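# Put the alphabet block into the toy box

## Task

Get the alphabet block into the daughter's toy box so that it stays inside once the robot lets go, without anything ending up on the floor or left off the table.

## Robot and tools

Robot: two UR7e-type arms, left_arm and right_arm, each with a Robotiq 140 mm two-finger gripper. left_arm's base sits near y = +0.455 m and right_arm's near y = -0.498 m in the scene frame, both at x about -0.04. Left_arm's fingers can fold at a hinge. Only the outer quarter of each pad, near the tip, grips firmly. Nearer the palm a narrow part may slip or not be held. Pressing the tips straight down onto a surface folds them, and the next grip can then fail. Right_arm's fingers are rigid. A camera stand stands behind the arms, and loose objects may sometimes get nudged by outside pushes.

Frames: the scene frame has its origin at table-top height, midway between the bases. +x points out over the table, +z up, and +y toward left_arm. Image left and right do not match arm names. Each arm reports its hand pose (end_effector_position in m, end_effector_quat_wxyz, velocities) in its own base frame. Fixed cameras and the table use the scene frame. The gripper's fingers point along its own +z and close along its y. end_effector_position is the point between the closed pads. Fingertips extend about 33 mm past it when the gap is 40 mm or less, and about 9 mm when fully open. Reported poses may be off by a few cm.

Row layout (used by execute_actions and move): one flat list of 18 numbers covering both arms, even if one arm stays still. Order: left dx, dy, dz, rx, ry, rz, left gripper position, force_limit, speed, then the same nine for the right arm. dx to rz are offsets, not poses. They count from that arm's Hand target at the start of the call, along the Hand target's own axes. Scale: 1.0 = 0.6 m or 180 degrees, range -1 to 1. rx, ry, rz form a single rotation vector. All six zeros means: go back to the current Hand target. Sending the same offset twice moves the arm twice. Orientation commands are clipped to 32 degrees from the measured orientation per step.

Gripper numbers are levels, not offsets, each -1 to 1. position +1 = open (140 mm), about -0.8 = pads touch, -1 = close until blocked. force_limit -1 gives about 14 N, 0 about 40 N, +1 about 58 N for slow closes. A faster close grips harder. speed -1 is about 30 mm/s, 0 about 140, +1 about 250. Both force_limit and speed start at +1. To keep a gripper unchanged, resend its last three numbers, because 0 is a real command.

execute_actions(actions, cameras): actions is a list of actions. Each action is up to 15 rows, one per 1/30 s step. A short action holds its last row for the rest. Every row counts from the action's start pose. Images only come if actions is empty or cameras names them. An empty list returns a full state with all cameras.

move(target, speed, blend, stop_force, zero, blocking, cameras): target is one 18-number row or up to 15 rows. All rows are offsets from the same starting Hand targets, not chained. speed is the path top speed in m/s, 0.002 to 3.6, default 0.25. blend is corner rounding in m for lists. stop_force, 3 to 120 N, ends an arm's path when its wrist sensor feels that much push; don't use it while the gripper turns, or when leaving a contact. zero (default true) re-zeros before the move. blocking=false returns early and cannot be combined with stop_force. Moves are straight lines that do not avoid obstacles; keep paths away from an arm's own base. The result adds a "move:" line: done, off_target, moving, held or fault, plus limits (paced = clipped, held = steps withheld).

wait(seconds 0 to 10): lets time pass holding commands. stop(): brakes a running move. zoom_image(camera, region [x0,y0,x1,y1], at most 504x504 px) enlarges part of the latest image. Cameras: cam_head_left, cam_head_right, cam_high, cam_low, cam_left_wrist, cam_right_wrist, all 896x504. zero_wrist_force(arm) re-zeros that sensor. read_manual gives licence text only. finished_scene ends the scene for good.

Results: Hand target is the last commanded pose, from which the next offsets count. The gripper may rest short of it; resend the gap as an offset. object_status: 0 moving, 1 blocked while opening, 2 blocked while closing (a grip), 3 reached the command or pads met (maybe holding nothing). A grip is confirmed by status 2. position_measured is in counts: 3 open, about 75 = 100 mm, 139 = 60 mm, 200 = 20 mm, 230 pads meet. Wrist force/torque are in the gripper's axes, in N and N m. Joint torques include the arm's own weight. MOTOR HOT warns of heat; at 85 °C the arm brakes for 30 to 60 s.

Avoid: hard or fast contacts; targets past a firm surface (the arms are stiff); arms touching each other or a gripper closing on the other's fingers (can end the scene). Don't drop the block from height or release it while it moves. Anything falling off the table fails the task. A force near 150 N or a wrist torque limit near 24.9 N m halts that arm for 10 s. Sensible order: look with cameras, open the gripper above the block, descend, close at -1 and check status 2, lift, move over the toy box, lower, open, retreat, confirm by image, then call finished_scene.

Each tool is called after "Emit:" as name([rows], argument=value, ...), one row to a line, values as JSON.

## Session

Emit:
execute_actions(actions=[])

Scene clock: 0.00 s.
left_arm: end_effector_position=(+0.8182, +0.0183, +0.3955) position_measured=3 object_status=3 end_effector_quat_wxyz=(+0.119, +0.682, -0.017, +0.722) | right_arm: end_effector_position=(+0.9577, +0.2951, +0.3781) position_measured=3 object_status=3 end_effector_quat_wxyz=(-0.437, +0.631, +0.125, +0.629)
Joint positions: left_arm=[-0.112 -1.049 1.762 -3.925 -1.647 2.998] | right_arm=[-0.079 -0.428 0.713 -3.697 -0.707 3.759]
Joint velocities: within noise
Joint torques (N m): no reading
Wrist force (N): no reading
Wrist torque (N m): no reading
Wrist force, peak (N): no reading
Hand target: left_arm +0.8182, +0.0183, +0.3955; +0.119, +0.682, -0.017, +0.722 | right_arm +0.9577, +0.2951, +0.3781; -0.437, +0.631, +0.125, +0.629
Tool commands: left_gripper/position=+1.0 left_gripper/force_limit=+1.0 left_gripper/speed=+1.0 right_gripper/position=+1.0 right_gripper/force_limit=+1.0 right_gripper/speed=+1.0

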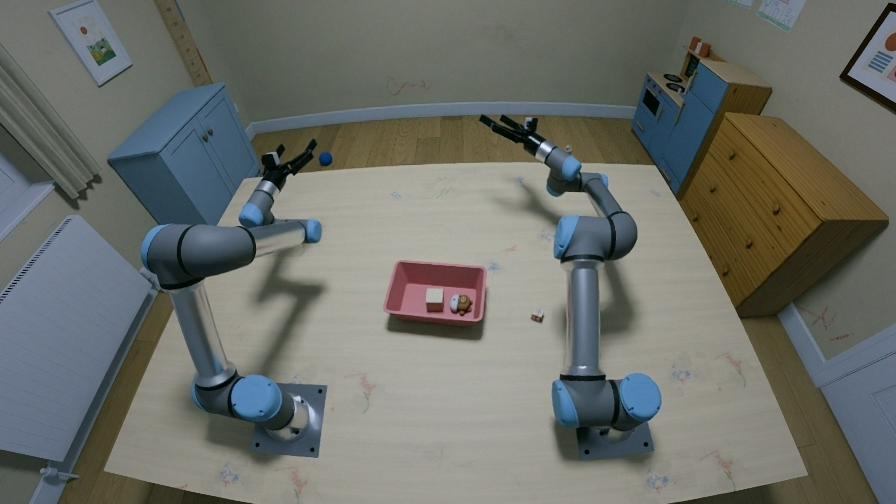

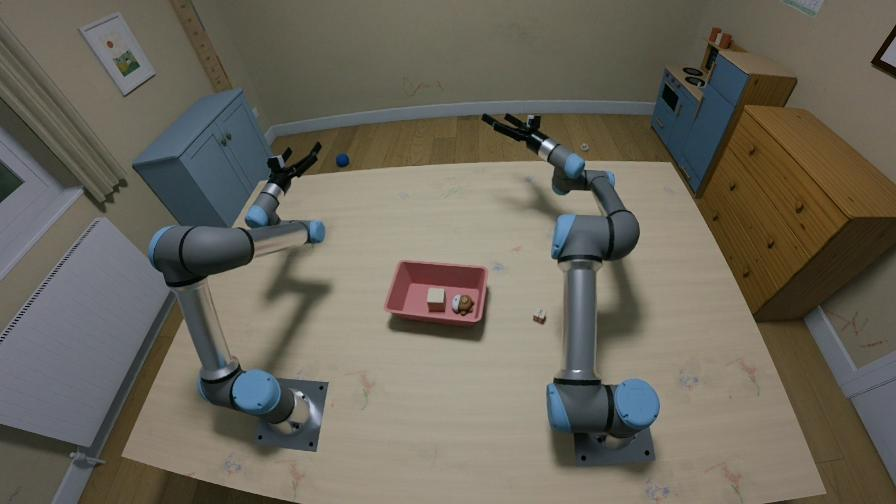

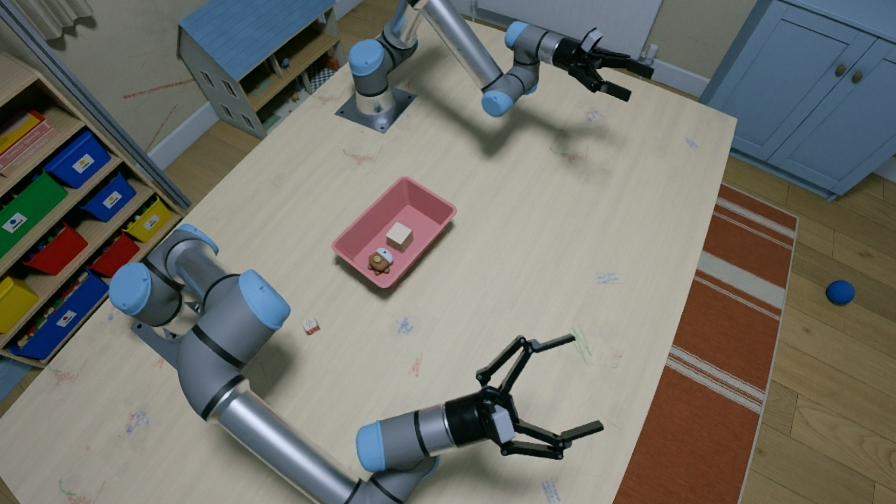

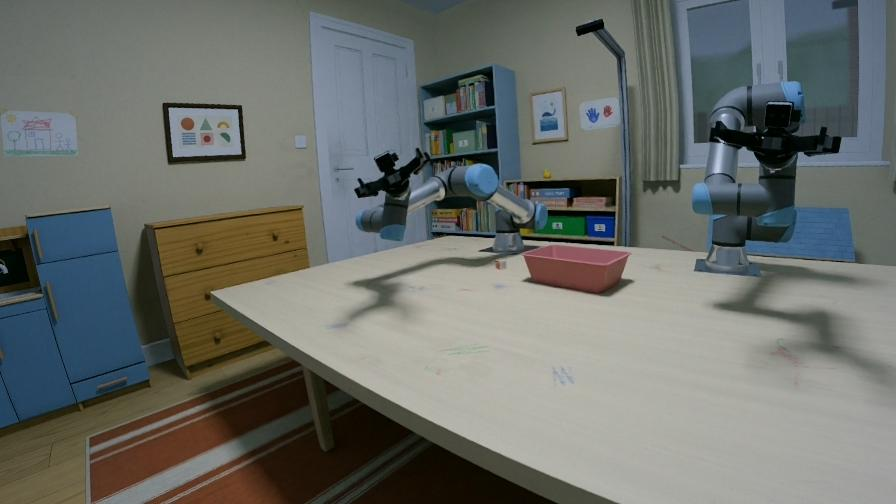

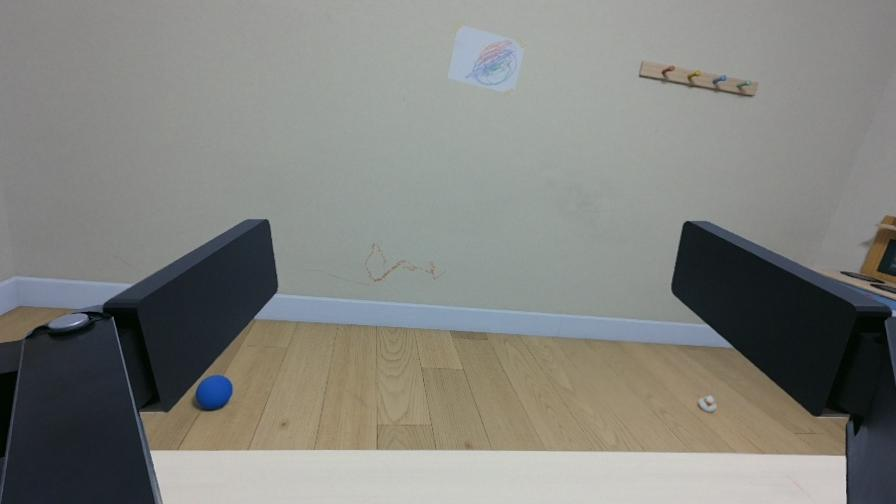

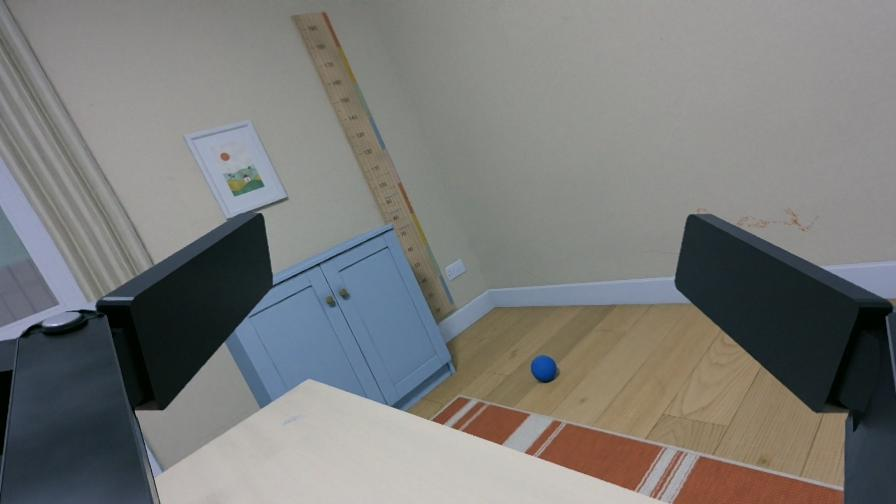

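Emit:
zoom_image(camera="cam_head_left", region=[370, 240, 570, 350])

Emit:
zoom_image(camera="cam_high", region=[280, 170, 480, 350])

Emit:
zoom_image(camera="cam_high", region=[290, 305, 335, 345])

Scaled by 2.520.

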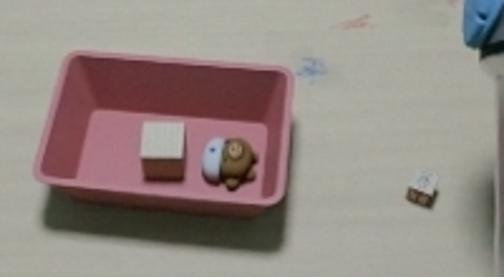

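Scaled by 2.520.

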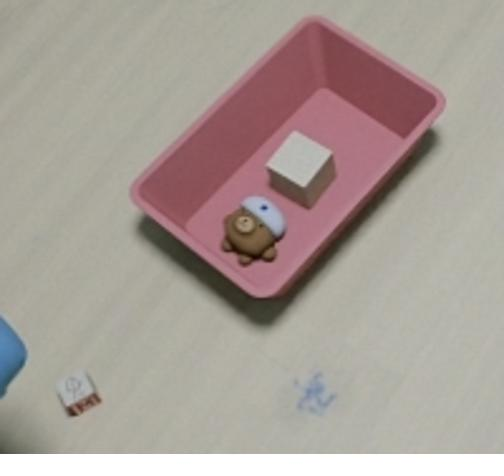

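Scaled by 11.200.

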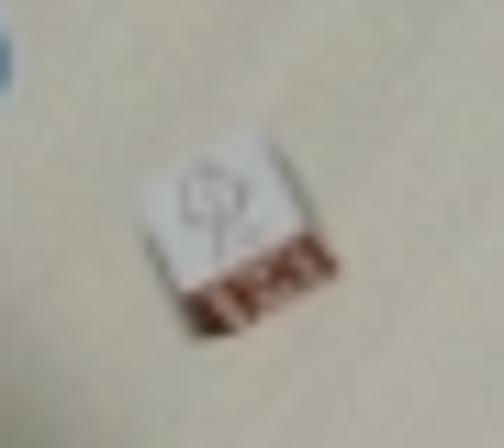

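Emit:
move(target=[0,0,0,0,0,0,1,1,1,-0.2585,-0.5307,-0.8062,-0.318,-0.458,0.091,0.3,0,0], speed=0.4, cameras=["cam_right_wrist","cam_high"])

Scene clock: 41.50 s.
left_arm: end_effector_position=(+0.8182, +0.0183, +0.3955) position_measured=3 object_status=3 end_effector_quat_wxyz=(+0.119, +0.682, -0.017, +0.722) | right_arm: end_effector_position=(+0.3740, +0.2004, +0.2797) position_measured=91 object_status=3 end_effector_quat_wxyz=(+0.000, +1.000, +0.000, +0.001)
Joint positions: left_arm=[-0.112 -1.049 1.762 -3.925 -1.647 2.998] | right_arm=[0.172 -1.783 1.751 -1.541 -1.57 3.313]
Joint torques (N m): left_arm=[-0.43 -44.29 -19.63 -2.2 -0.27 0.02] | right_arm=[-13.31 -9.74 -19.98 -1.42 1.17 -0.18]
Wrist force (N): left_arm=[-0.2 0.3 -0.3] | right_arm=[0.1 -2.5 4.2]
Wrist torque (N m): left_arm=[0.07 0.04 0.00] | right_arm=[-0.57 -0.48 -0.11]
Wrist force, peak (N): left_arm=[-0.2 0.5 -0.4] | right_arm=[-1.4 -2.9 4.7]
Hand target: left_arm +0.8182, +0.0183, +0.3955; +0.119, +0.682, -0.017, +0.722 | right_arm +0.3739, +0.2003, +0.2796; +0.000, +1.000, +0.000, +0.001
Off the commanded pose: left_arm 0.000 m, 0 deg | right_arm 0.000 m, 0 deg.
move: done
Images, in order (width x height): cam_high 896x504, cam_right_wrist 896x504.

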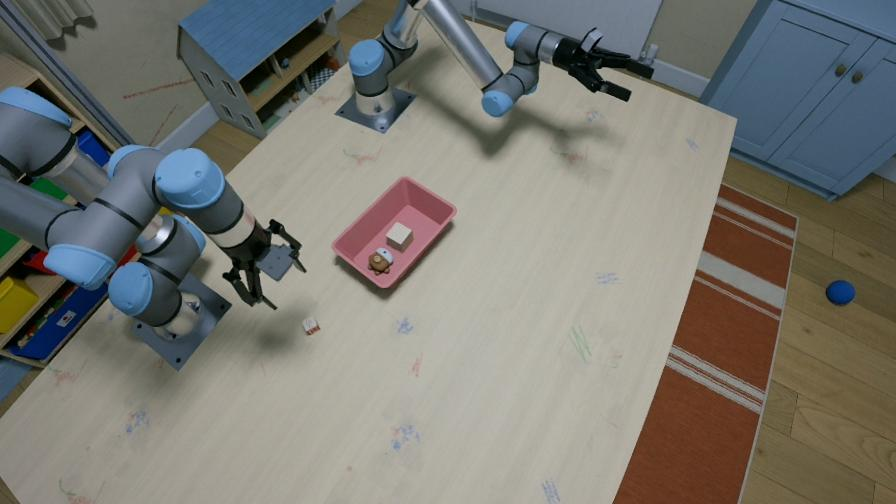

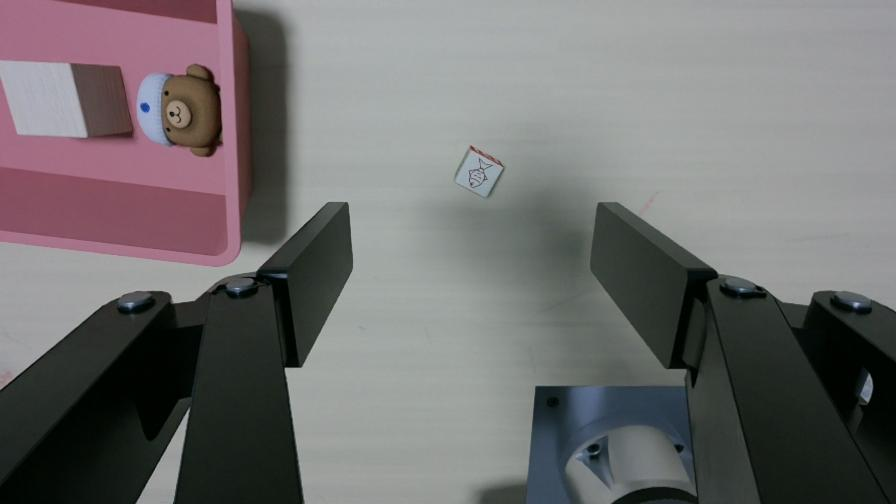

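Emit:
zoom_image(camera="cam_right_wrist", region=[430, 130, 530, 220])

Scaled by 5.040.

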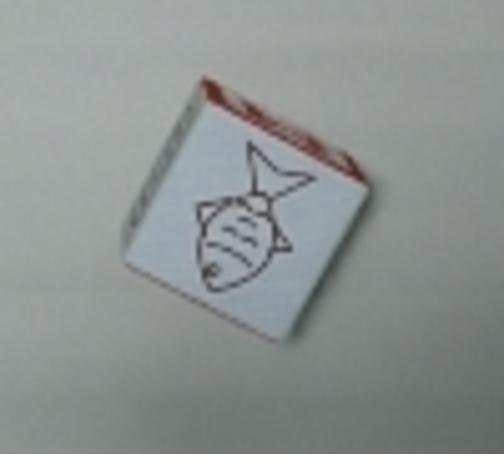

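Emit:
move(target=[0,0,0,0,0,0,1,1,1,-0.0255,0.0302,0.2833,0,0,0.144,0.0,0,0], speed=0.3, cameras=["cam_right_wrist","cam_high"])

Scene clock: 53.73 s.
left_arm: end_effector_position=(+0.8182, +0.0183, +0.3955) position_measured=3 object_status=3 end_effector_quat_wxyz=(+0.119, +0.682, -0.017, +0.722) | right_arm: end_effector_position=(+0.3589, +0.1822, +0.1097) position_measured=129 object_status=3 end_effector_quat_wxyz=(+0.000, +0.975, -0.224, +0.001)
Joint positions: left_arm=[-0.112 -1.049 1.762 -3.925 -1.647 2.998] | right_arm=[0.132 -1.757 2.176 -1.991 -1.57 3.726]
Joint torques (N m): left_arm=[0.09 -44.04 -19.79 -2.14 -0.24 -0.03] | right_arm=[16.59 -21.92 -20.62 -4.41 -1.93 1.51]
Wrist force (N): left_arm=[-0.3 0.0 -0.1] | right_arm=[0.1 -2.5 4.2]
Wrist torque (N m): left_arm=[0.00 0.05 0.00] | right_arm=[-0.58 -0.47 -0.12]
Wrist force, peak (N): left_arm=[-0.4 0.0 -0.4] | right_arm=[-0.2 -2.2 6.6]
Hand target: left_arm +0.8182, +0.0183, +0.3955; +0.119, +0.682, -0.017, +0.722 | right_arm +0.3589, +0.1823, +0.1096; -0.001, +0.975, -0.224, +0.001
Off the commanded pose: left_arm 0.000 m, 0 deg | right_arm 0.000 m, 0 deg.
move: done
Images, in order (width x height): cam_high 896x504, cam_right_wrist 896x504.

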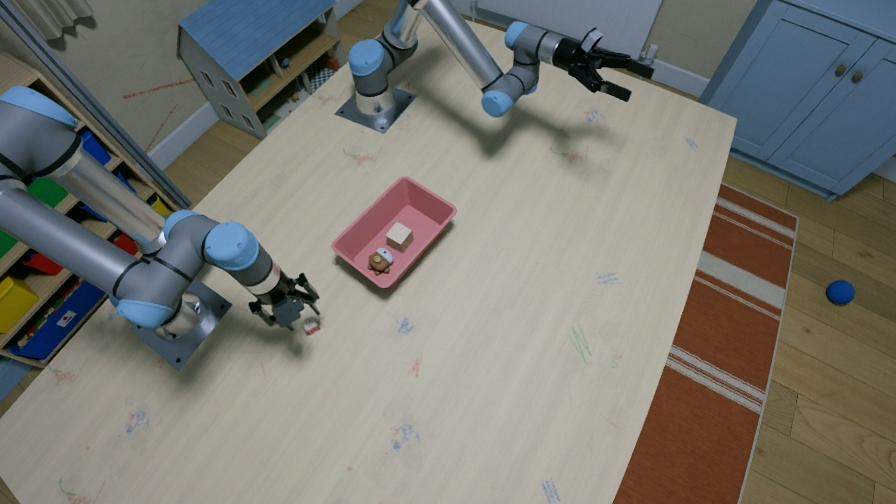

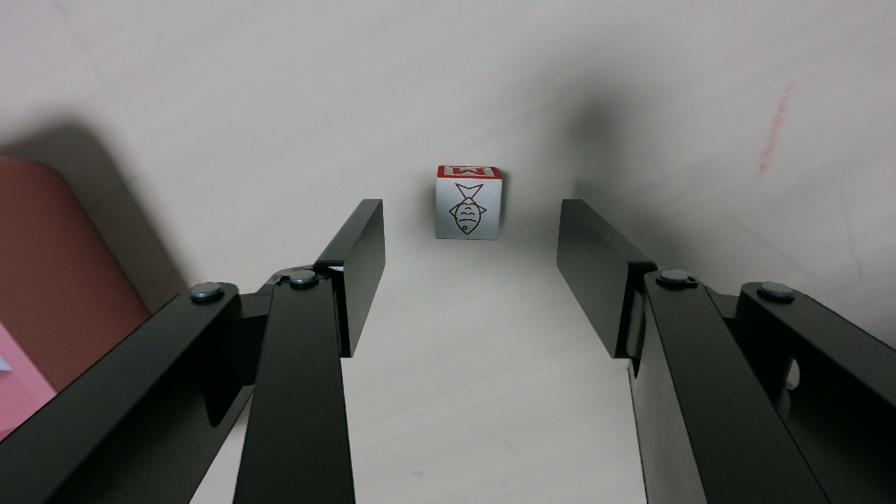

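Emit:
move(target=[0,0,0,0,0,0,1,1,1,-0.0015,0.001,0.1083,0,0,0,0.0,0,0], speed=0.06, stop_force=12, cameras=["cam_right_wrist"])

Scene clock: 64.43 s.
left_arm: end_effector_position=(+0.8182, +0.0183, +0.3955) position_measured=3 object_status=3 end_effector_quat_wxyz=(+0.119, +0.682, -0.017, +0.722) | right_arm: end_effector_position=(+0.3579, +0.1822, +0.0446) position_measured=129 object_status=3 end_effector_quat_wxyz=(-0.001, +0.975, -0.224, +0.001)
Joint positions: left_arm=[-0.112 -1.049 1.762 -3.925 -1.647 2.998] | right_arm=[0.132 -1.663 2.29 -2.199 -1.57 3.726]
Joint torques (N m): left_arm=[1.02 -44.02 -21.36 -2.12 -0.37 0.03] | right_arm=[16.42 -25.15 -30.22 -3.54 -1.51 1.49]
Wrist force (N): left_arm=[0.1 0.0 0.1] | right_arm=[0.2 -2.5 4.1]
Wrist torque (N m): left_arm=[0.00 -0.03 0.00] | right_arm=[-0.58 -0.50 -0.15]
Wrist force, peak (N): left_arm=[-0.4 0.5 0.2] | right_arm=[0.0 -2.4 5.2]
Hand target: left_arm +0.8182, +0.0183, +0.3955; +0.119, +0.682, -0.017, +0.722 | right_arm +0.3579, +0.1822, +0.0446; -0.001, +0.975, -0.224, +0.001
Off the commanded pose: left_arm 0.000 m, 0 deg | right_arm 0.000 m, 0 deg.
move: done
Images, in order (width x height): cam_right_wrist 896x504.

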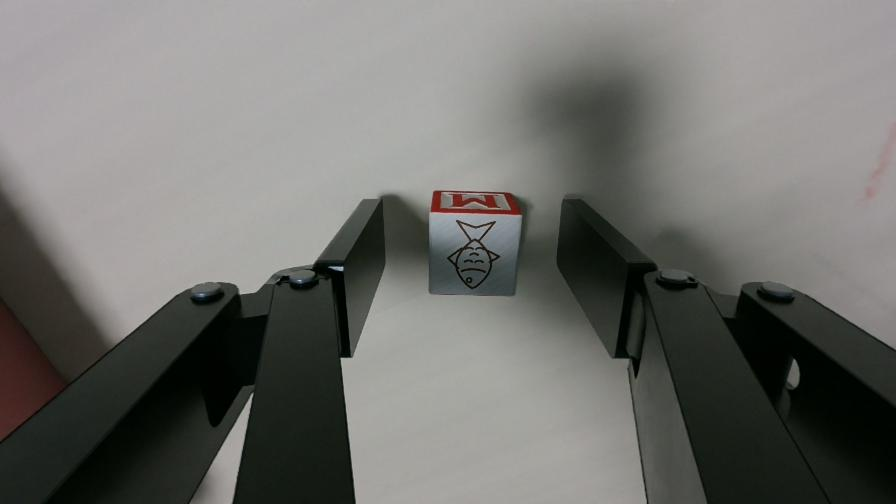

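Emit:
move(target=[0,0,0,0,0,0,1,1,1,-0.003,0.002,0.01,0,0,0,-0.3,0,0], speed=0.02, stop_force=10)

Emit:
execute_actions([
  [[0,0,0,0,0,0,1,1,1,0,0,0,0,0,0,-1,-0.6,-1]],
  [[0,0,0,0,0,0,1,1,1,0,0,0,0,0,0,-1,-0.6,-1]],
], cameras=["cam_right_wrist"])

Scene clock: 72.20 s.
left_arm: end_effector_position=(+0.8182, +0.0183, +0.3955) position_measured=3 object_status=3 end_effector_quat_wxyz=(+0.119, +0.682, -0.017, +0.722) | right_arm: end_effector_position=(+0.3558, +0.1819, +0.0386) position_measured=167 object_status=3 end_effector_quat_wxyz=(-0.001, +0.975, -0.224, +0.001)
Joint positions: left_arm=[-0.112 -1.049 1.762 -3.925 -1.647 2.998] | right_arm=[0.132 -1.657 2.304 -2.219 -1.57 3.726]
Joint torques (N m): left_arm=[-0.06 -45.35 -21.75 -2.35 -0.54 0.01] | right_arm=[9.56 -25.42 -29.88 -0.82 -1.52 -1.25]
Wrist force (N): left_arm=[0.0 0.1 0.0] | right_arm=[0.1 -2.4 4.3]
Wrist torque (N m): left_arm=[0.02 -0.02 0.00] | right_arm=[-0.56 -0.47 -0.15]
Wrist force, peak (N): left_arm=[-0.3 0.5 -0.4] | right_arm=[0.3 -2.8 4.4]
Hand target: left_arm +0.8182, +0.0183, +0.3955; +0.119, +0.682, -0.017, +0.722 | right_arm +0.3558, +0.1819, +0.0386; -0.001, +0.975, -0.224, +0.001
Off the commanded pose: left_arm 0.000 m, 0 deg | right_arm 0.000 m, 0 deg.
move: done

Scene clock: 73.40 s.
left_arm: end_effector_position=(+0.8182, +0.0183, +0.3955) position_measured=3 object_status=3 end_effector_quat_wxyz=(+0.119, +0.682, -0.017, +0.722) | right_arm: end_effector_position=(+0.3558, +0.1819, +0.0387) position_measured=183 object_status=2 end_effector_quat_wxyz=(-0.001, +0.975, -0.224, +0.001)
Joint positions: left_arm=[-0.112 -1.049 1.762 -3.925 -1.647 2.998] | right_arm=[0.132 -1.657 2.304 -2.219 -1.57 3.726]
Joint torques (N m): left_arm=[-0.71 -45 -21.42 -1.91 -0.54 0.02] | right_arm=[4.73 -20.73 -25.31 -0.8 -1.49 -1.31]
Wrist force (N): left_arm=[0.0 0.3 -0.1] | right_arm=[-0.9 -2.3 1.1]
Wrist torque (N m): left_arm=[0.05 0.00 0.00] | right_arm=[-0.63 -0.45 -0.15]
Wrist force, peak (N): left_arm=[-0.4 0.1 -0.4] | right_arm=[0.1 -2.8 4.4]
Hand target: left_arm +0.8182, +0.0183, +0.3955; +0.119, +0.682, -0.017, +0.722 | right_arm +0.3558, +0.1819, +0.0386; -0.001, +0.975, -0.224, +0.001
Off the commanded pose: left_arm 0.000 m, 0 deg | right_arm 0.000 m, 0 deg.
Images, in order (width x height): cam_right_wrist 896x504.

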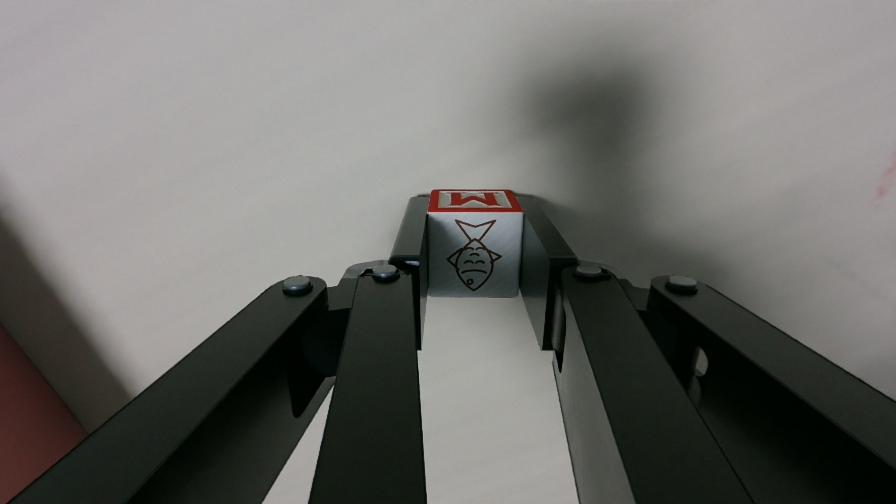

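Emit:
move([
  [0,0,0,0,0,0,1,1,1,0,0,-0.2,0,0,0,-1,-0.6,-1],
  [0,0,0,0,0,0,1,1,1,-0.186,-0.6845,-0.402,0,0,0.397,-1,-0.6,-1],
], speed=[0.15,0.35], blend=[0.04,0], cameras=["cam_right_wrist","cam_high","cam_head_left"])

Scene clock: 98.47 s.
left_arm: end_effector_position=(+0.8182, +0.0183, +0.3955) position_measured=3 object_status=3 end_effector_quat_wxyz=(+0.119, +0.682, -0.017, +0.722) | right_arm: end_effector_position=(+0.4345, +0.5999, +0.2803) position_measured=183 object_status=2 end_effector_quat_wxyz=(+0.001, -0.660, +0.751, +0.000)
Joint positions: left_arm=[-0.112 -1.049 1.762 -3.925 -1.647 2.998] | right_arm=[0.763 -0.957 0.748 -1.364 -1.572 5.604]
Joint torques (N m): left_arm=[-0.97 -44.57 -21.11 -2.18 -0.51 0.17] | right_arm=[-12.84 -50.26 -32.84 -4.03 1.95 1.54]
Wrist force (N): left_arm=[-0.1 0.1 0.1] | right_arm=[0.1 -2.5 4.6]
Wrist torque (N m): left_arm=[0.01 0.02 0.00] | right_arm=[-0.55 -0.49 -0.11]
Wrist force, peak (N): left_arm=[-0.4 0.2 -0.5] | right_arm=[0.1 -2.5 6.5]
Hand target: left_arm +0.8182, +0.0183, +0.3955; +0.119, +0.682, -0.017, +0.722 | right_arm +0.4345, +0.5999, +0.2803; +0.001, -0.660, +0.751, +0.000
Off the commanded pose: left_arm 0.000 m, 0 deg | right_arm 0.000 m, 0 deg.
move: done
Images, in order (width x height): cam_head_left 896x504, cam_high 896x504, cam_right_wrist 896x504.

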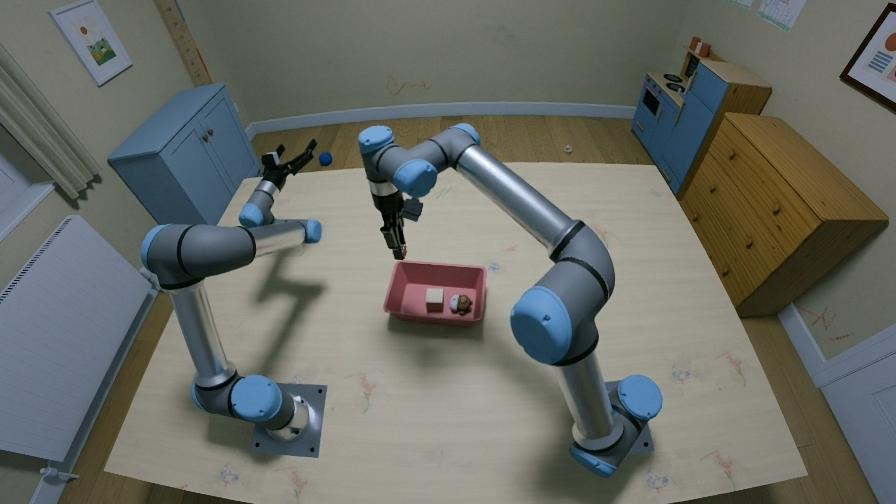

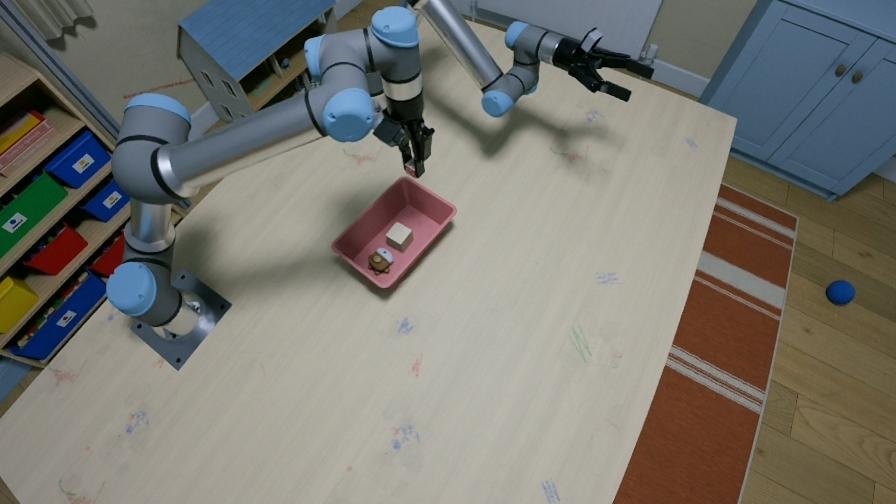

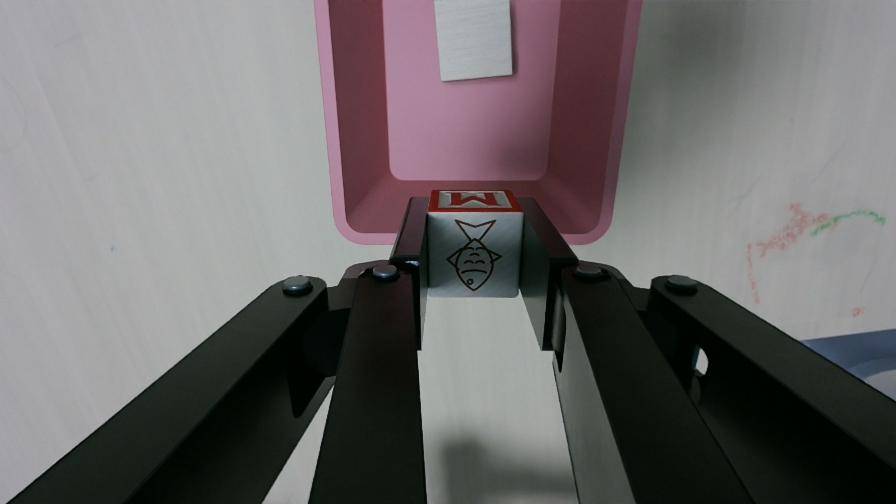

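Emit:
move(target=[0,0,0,0,0,0,1,1,1,0.03,0.0183,0.342,0,0,0,-1,-0.6,-1], speed=0.2)

Emit:
move(target=[0,0,0,0,0,0,1,1,1,0,0,0.065,0,0,0,-1,-0.6,-1], speed=0.025, stop_force=4, cameras=["cam_right_wrist","cam_high","cam_head_left"])

Scene clock: 114.67 s.
left_arm: end_effector_position=(+0.8182, +0.0183, +0.3955) position_measured=3 object_status=3 end_effector_quat_wxyz=(+0.119, +0.682, -0.017, +0.722) | right_arm: end_effector_position=(+0.4216, +0.5836, +0.0750) position_measured=183 object_status=2 end_effector_quat_wxyz=(+0.001, -0.660, +0.751, +0.000)
Joint positions: left_arm=[-0.112 -1.049 1.762 -3.925 -1.647 2.998] | right_arm=[0.759 -0.979 1.315 -1.908 -1.571 5.6]
Joint torques (N m): left_arm=[0.58 -43.9 -21.31 -2.02 -0.8 0] | right_arm=[-9.16 -58.48 -23.27 -3.53 2.08 -0.97]
Wrist force (N): left_arm=[-0.1 0.1 0.2] | right_arm=[0.2 -2.6 4.4]
Wrist torque (N m): left_arm=[0.02 0.02 0.00] | right_arm=[-0.57 -0.53 -0.08]
Wrist force, peak (N): left_arm=[-0.5 0.6 -0.2] | right_arm=[0.5 -2.5 7.1]
Hand target: left_arm +0.8182, +0.0183, +0.3955; +0.119, +0.682, -0.017, +0.722 | right_arm +0.4216, +0.5836, +0.0750; +0.001, -0.660, +0.751, +0.000
Off the commanded pose: left_arm 0.000 m, 0 deg | right_arm 0.000 m, 0 deg.
move: done

Scene clock: 117.20 s.
left_arm: end_effector_position=(+0.8182, +0.0183, +0.3955) position_measured=3 object_status=3 end_effector_quat_wxyz=(+0.119, +0.682, -0.017, +0.722) | right_arm: end_effector_position=(+0.4217, +0.5836, +0.0420) position_measured=183 object_status=2 end_effector_quat_wxyz=(+0.001, -0.660, +0.751, +0.000)
Joint positions: left_arm=[-0.112 -1.049 1.762 -3.925 -1.647 2.998] | right_arm=[0.759 -0.95 1.357 -1.979 -1.571 5.6]
Joint torques (N m): left_arm=[-1.31 -44.58 -20.71 -2.33 -0.8 0.19] | right_arm=[-2.59 -61.62 -32.89 -5.38 0.24 0.63]
Wrist force (N): left_arm=[0.0 0.2 -0.2] | right_arm=[0.1 -2.5 4.6]
Wrist torque (N m): left_arm=[0.05 0.00 0.00] | right_arm=[-0.55 -0.49 -0.08]
Wrist force, peak (N): left_arm=[-0.2 0.2 -0.6] | right_arm=[1.8 -1.4 -15.1]
Hand target: left_arm +0.8182, +0.0183, +0.3955; +0.119, +0.682, -0.017, +0.722 | right_arm +0.4217, +0.5836, +0.0420; +0.001, -0.660, +0.751, +0.000 (not the last commanded pose)
Off the commanded pose: left_arm 0.000 m, 0 deg | right_arm 0.006 m, 0 deg.
move: contact (right_arm)
Images, in order (width x height): cam_head_left 896x504, cam_high 896x504, cam_right_wrist 896x504.

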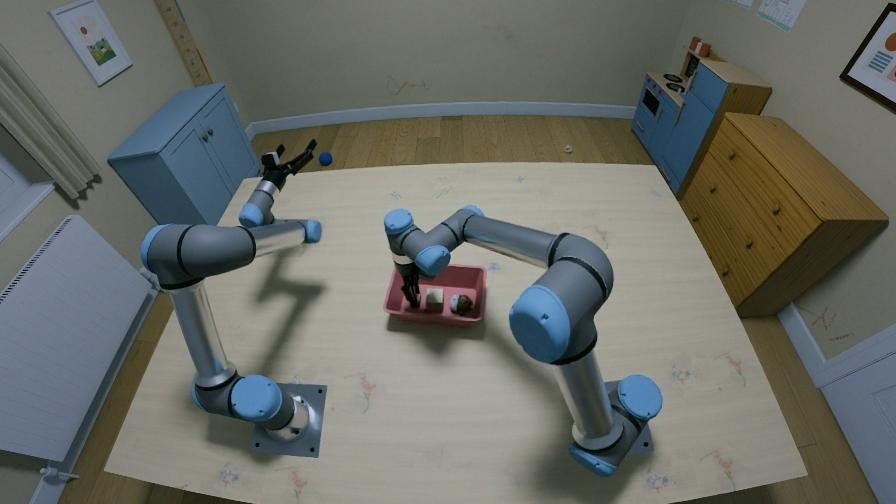

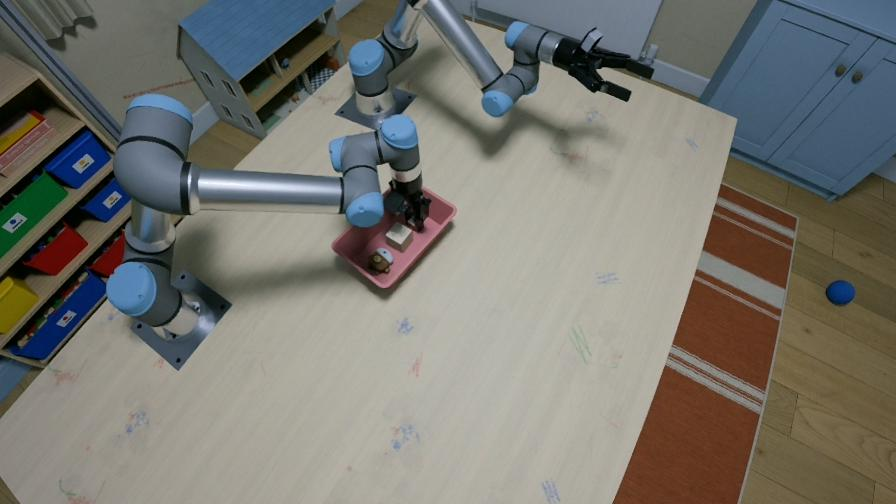

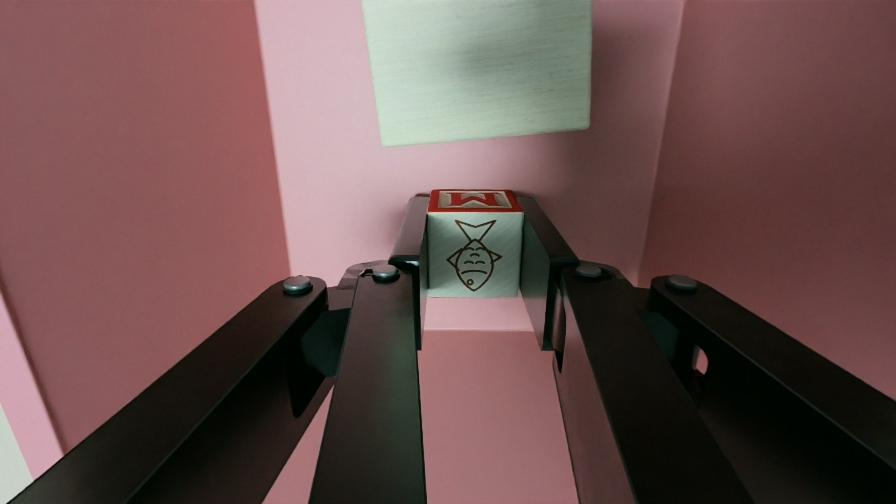

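Emit:
execute_actions([
  [[0,0,0,0,0,0,1,1,1,0,0,0,0,0,0,-0.22,-0.6,-1]],
  [[0,0,0,0,0,0,1,1,1,0,0,0,0,0,0,-0.22,-0.6,-1]],
])

Emit:
move(target=[0,0,0,0,0,0,1,1,1,0,0,-0.35,0,0,0,-0.22,-0.6,-1], speed=0.2, cameras=["cam_right_wrist","cam_high"])

Scene clock: 121.77 s.
left_arm: end_effector_position=(+0.8182, +0.0183, +0.3955) position_measured=3 object_status=3 end_effector_quat_wxyz=(+0.119, +0.682, -0.017, +0.722) | right_arm: end_effector_position=(+0.4217, +0.5836, +0.0420) position_measured=157 object_status=3 end_effector_quat_wxyz=(+0.001, -0.660, +0.751, +0.000)
Joint positions: left_arm=[-0.112 -1.049 1.762 -3.925 -1.647 2.998] | right_arm=[0.759 -0.95 1.357 -1.979 -1.571 5.6]
Joint torques (N m): left_arm=[-0.86 -44.45 -20.99 -1.93 -0.86 -0.08] | right_arm=[-2.43 -60.52 -32.07 -5.15 0.17 0.67]
Wrist force (N): left_arm=[-0.2 0.3 -0.2] | right_arm=[0.1 -2.6 4.3]
Wrist torque (N m): left_arm=[0.07 0.02 0.00] | right_arm=[-0.59 -0.49 -0.09]
Wrist force, peak (N): left_arm=[-0.3 0.4 0.3] | right_arm=[0.1 -2.7 4.5]
Hand target: left_arm +0.8182, +0.0183, +0.3955; +0.119, +0.682, -0.017, +0.722 | right_arm +0.4217, +0.5836, +0.0420; +0.001, -0.660, +0.751, +0.000
Off the commanded pose: left_arm 0.000 m, 0 deg | right_arm 0.000 m, 0 deg.

Scene clock: 123.30 s.
left_arm: end_effector_position=(+0.8182, +0.0183, +0.3955) position_measured=3 object_status=3 end_effector_quat_wxyz=(+0.119, +0.682, -0.017, +0.722) | right_arm: end_effector_position=(+0.4214, +0.5835, +0.2519) position_measured=157 object_status=3 end_effector_quat_wxyz=(+0.001, -0.660, +0.751, +0.000)
Joint positions: left_arm=[-0.112 -1.049 1.762 -3.925 -1.647 2.998] | right_arm=[0.759 -1.036 0.948 -1.484 -1.571 5.6]
Joint torques (N m): left_arm=[0.18 -44.9 -20.36 -2.11 -0.8 0.16] | right_arm=[11.34 -60.03 -30.51 -3.09 -1.96 1.71]
Wrist force (N): left_arm=[-0.2 0.3 -0.3] | right_arm=[0.2 -2.4 4.5]
Wrist torque (N m): left_arm=[0.07 0.03 0.00] | right_arm=[-0.55 -0.51 -0.09]
Wrist force, peak (N): left_arm=[-0.4 0.4 0.2] | right_arm=[0.2 -2.5 6.9]
Hand target: left_arm +0.8182, +0.0183, +0.3955; +0.119, +0.682, -0.017, +0.722 | right_arm +0.4214, +0.5835, +0.2520; +0.001, -0.660, +0.751, +0.000
Off the commanded pose: left_arm 0.000 m, 0 deg | right_arm 0.000 m, 0 deg.
move: done
Images, in order (width x height): cam_high 896x504, cam_right_wrist 896x504.

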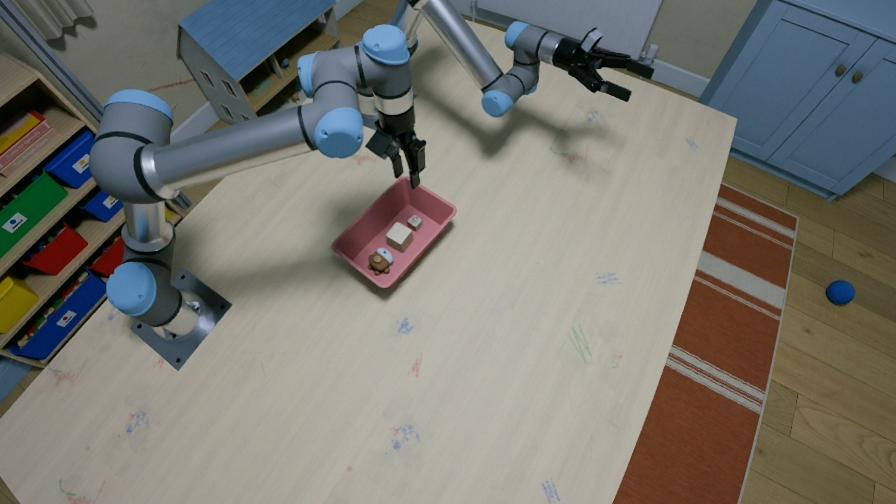

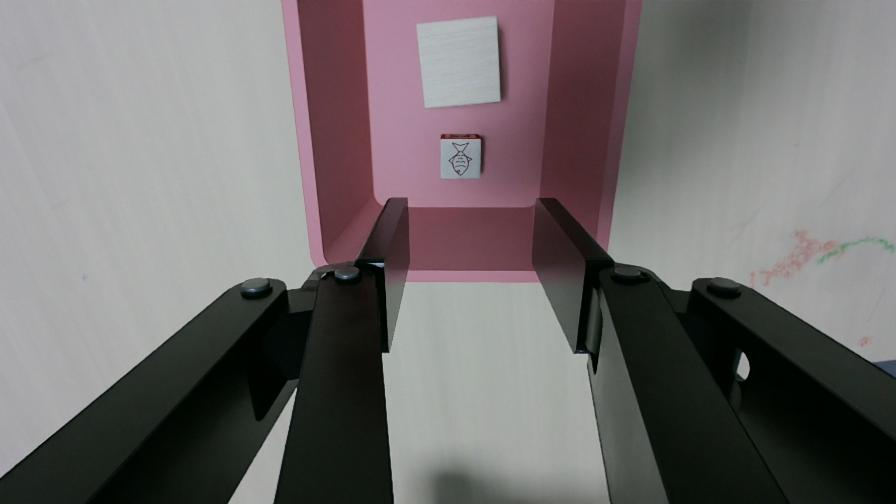

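The block is resting flat in the toy box.

Emit:
finished_scene()

The scene is finished: the task was done.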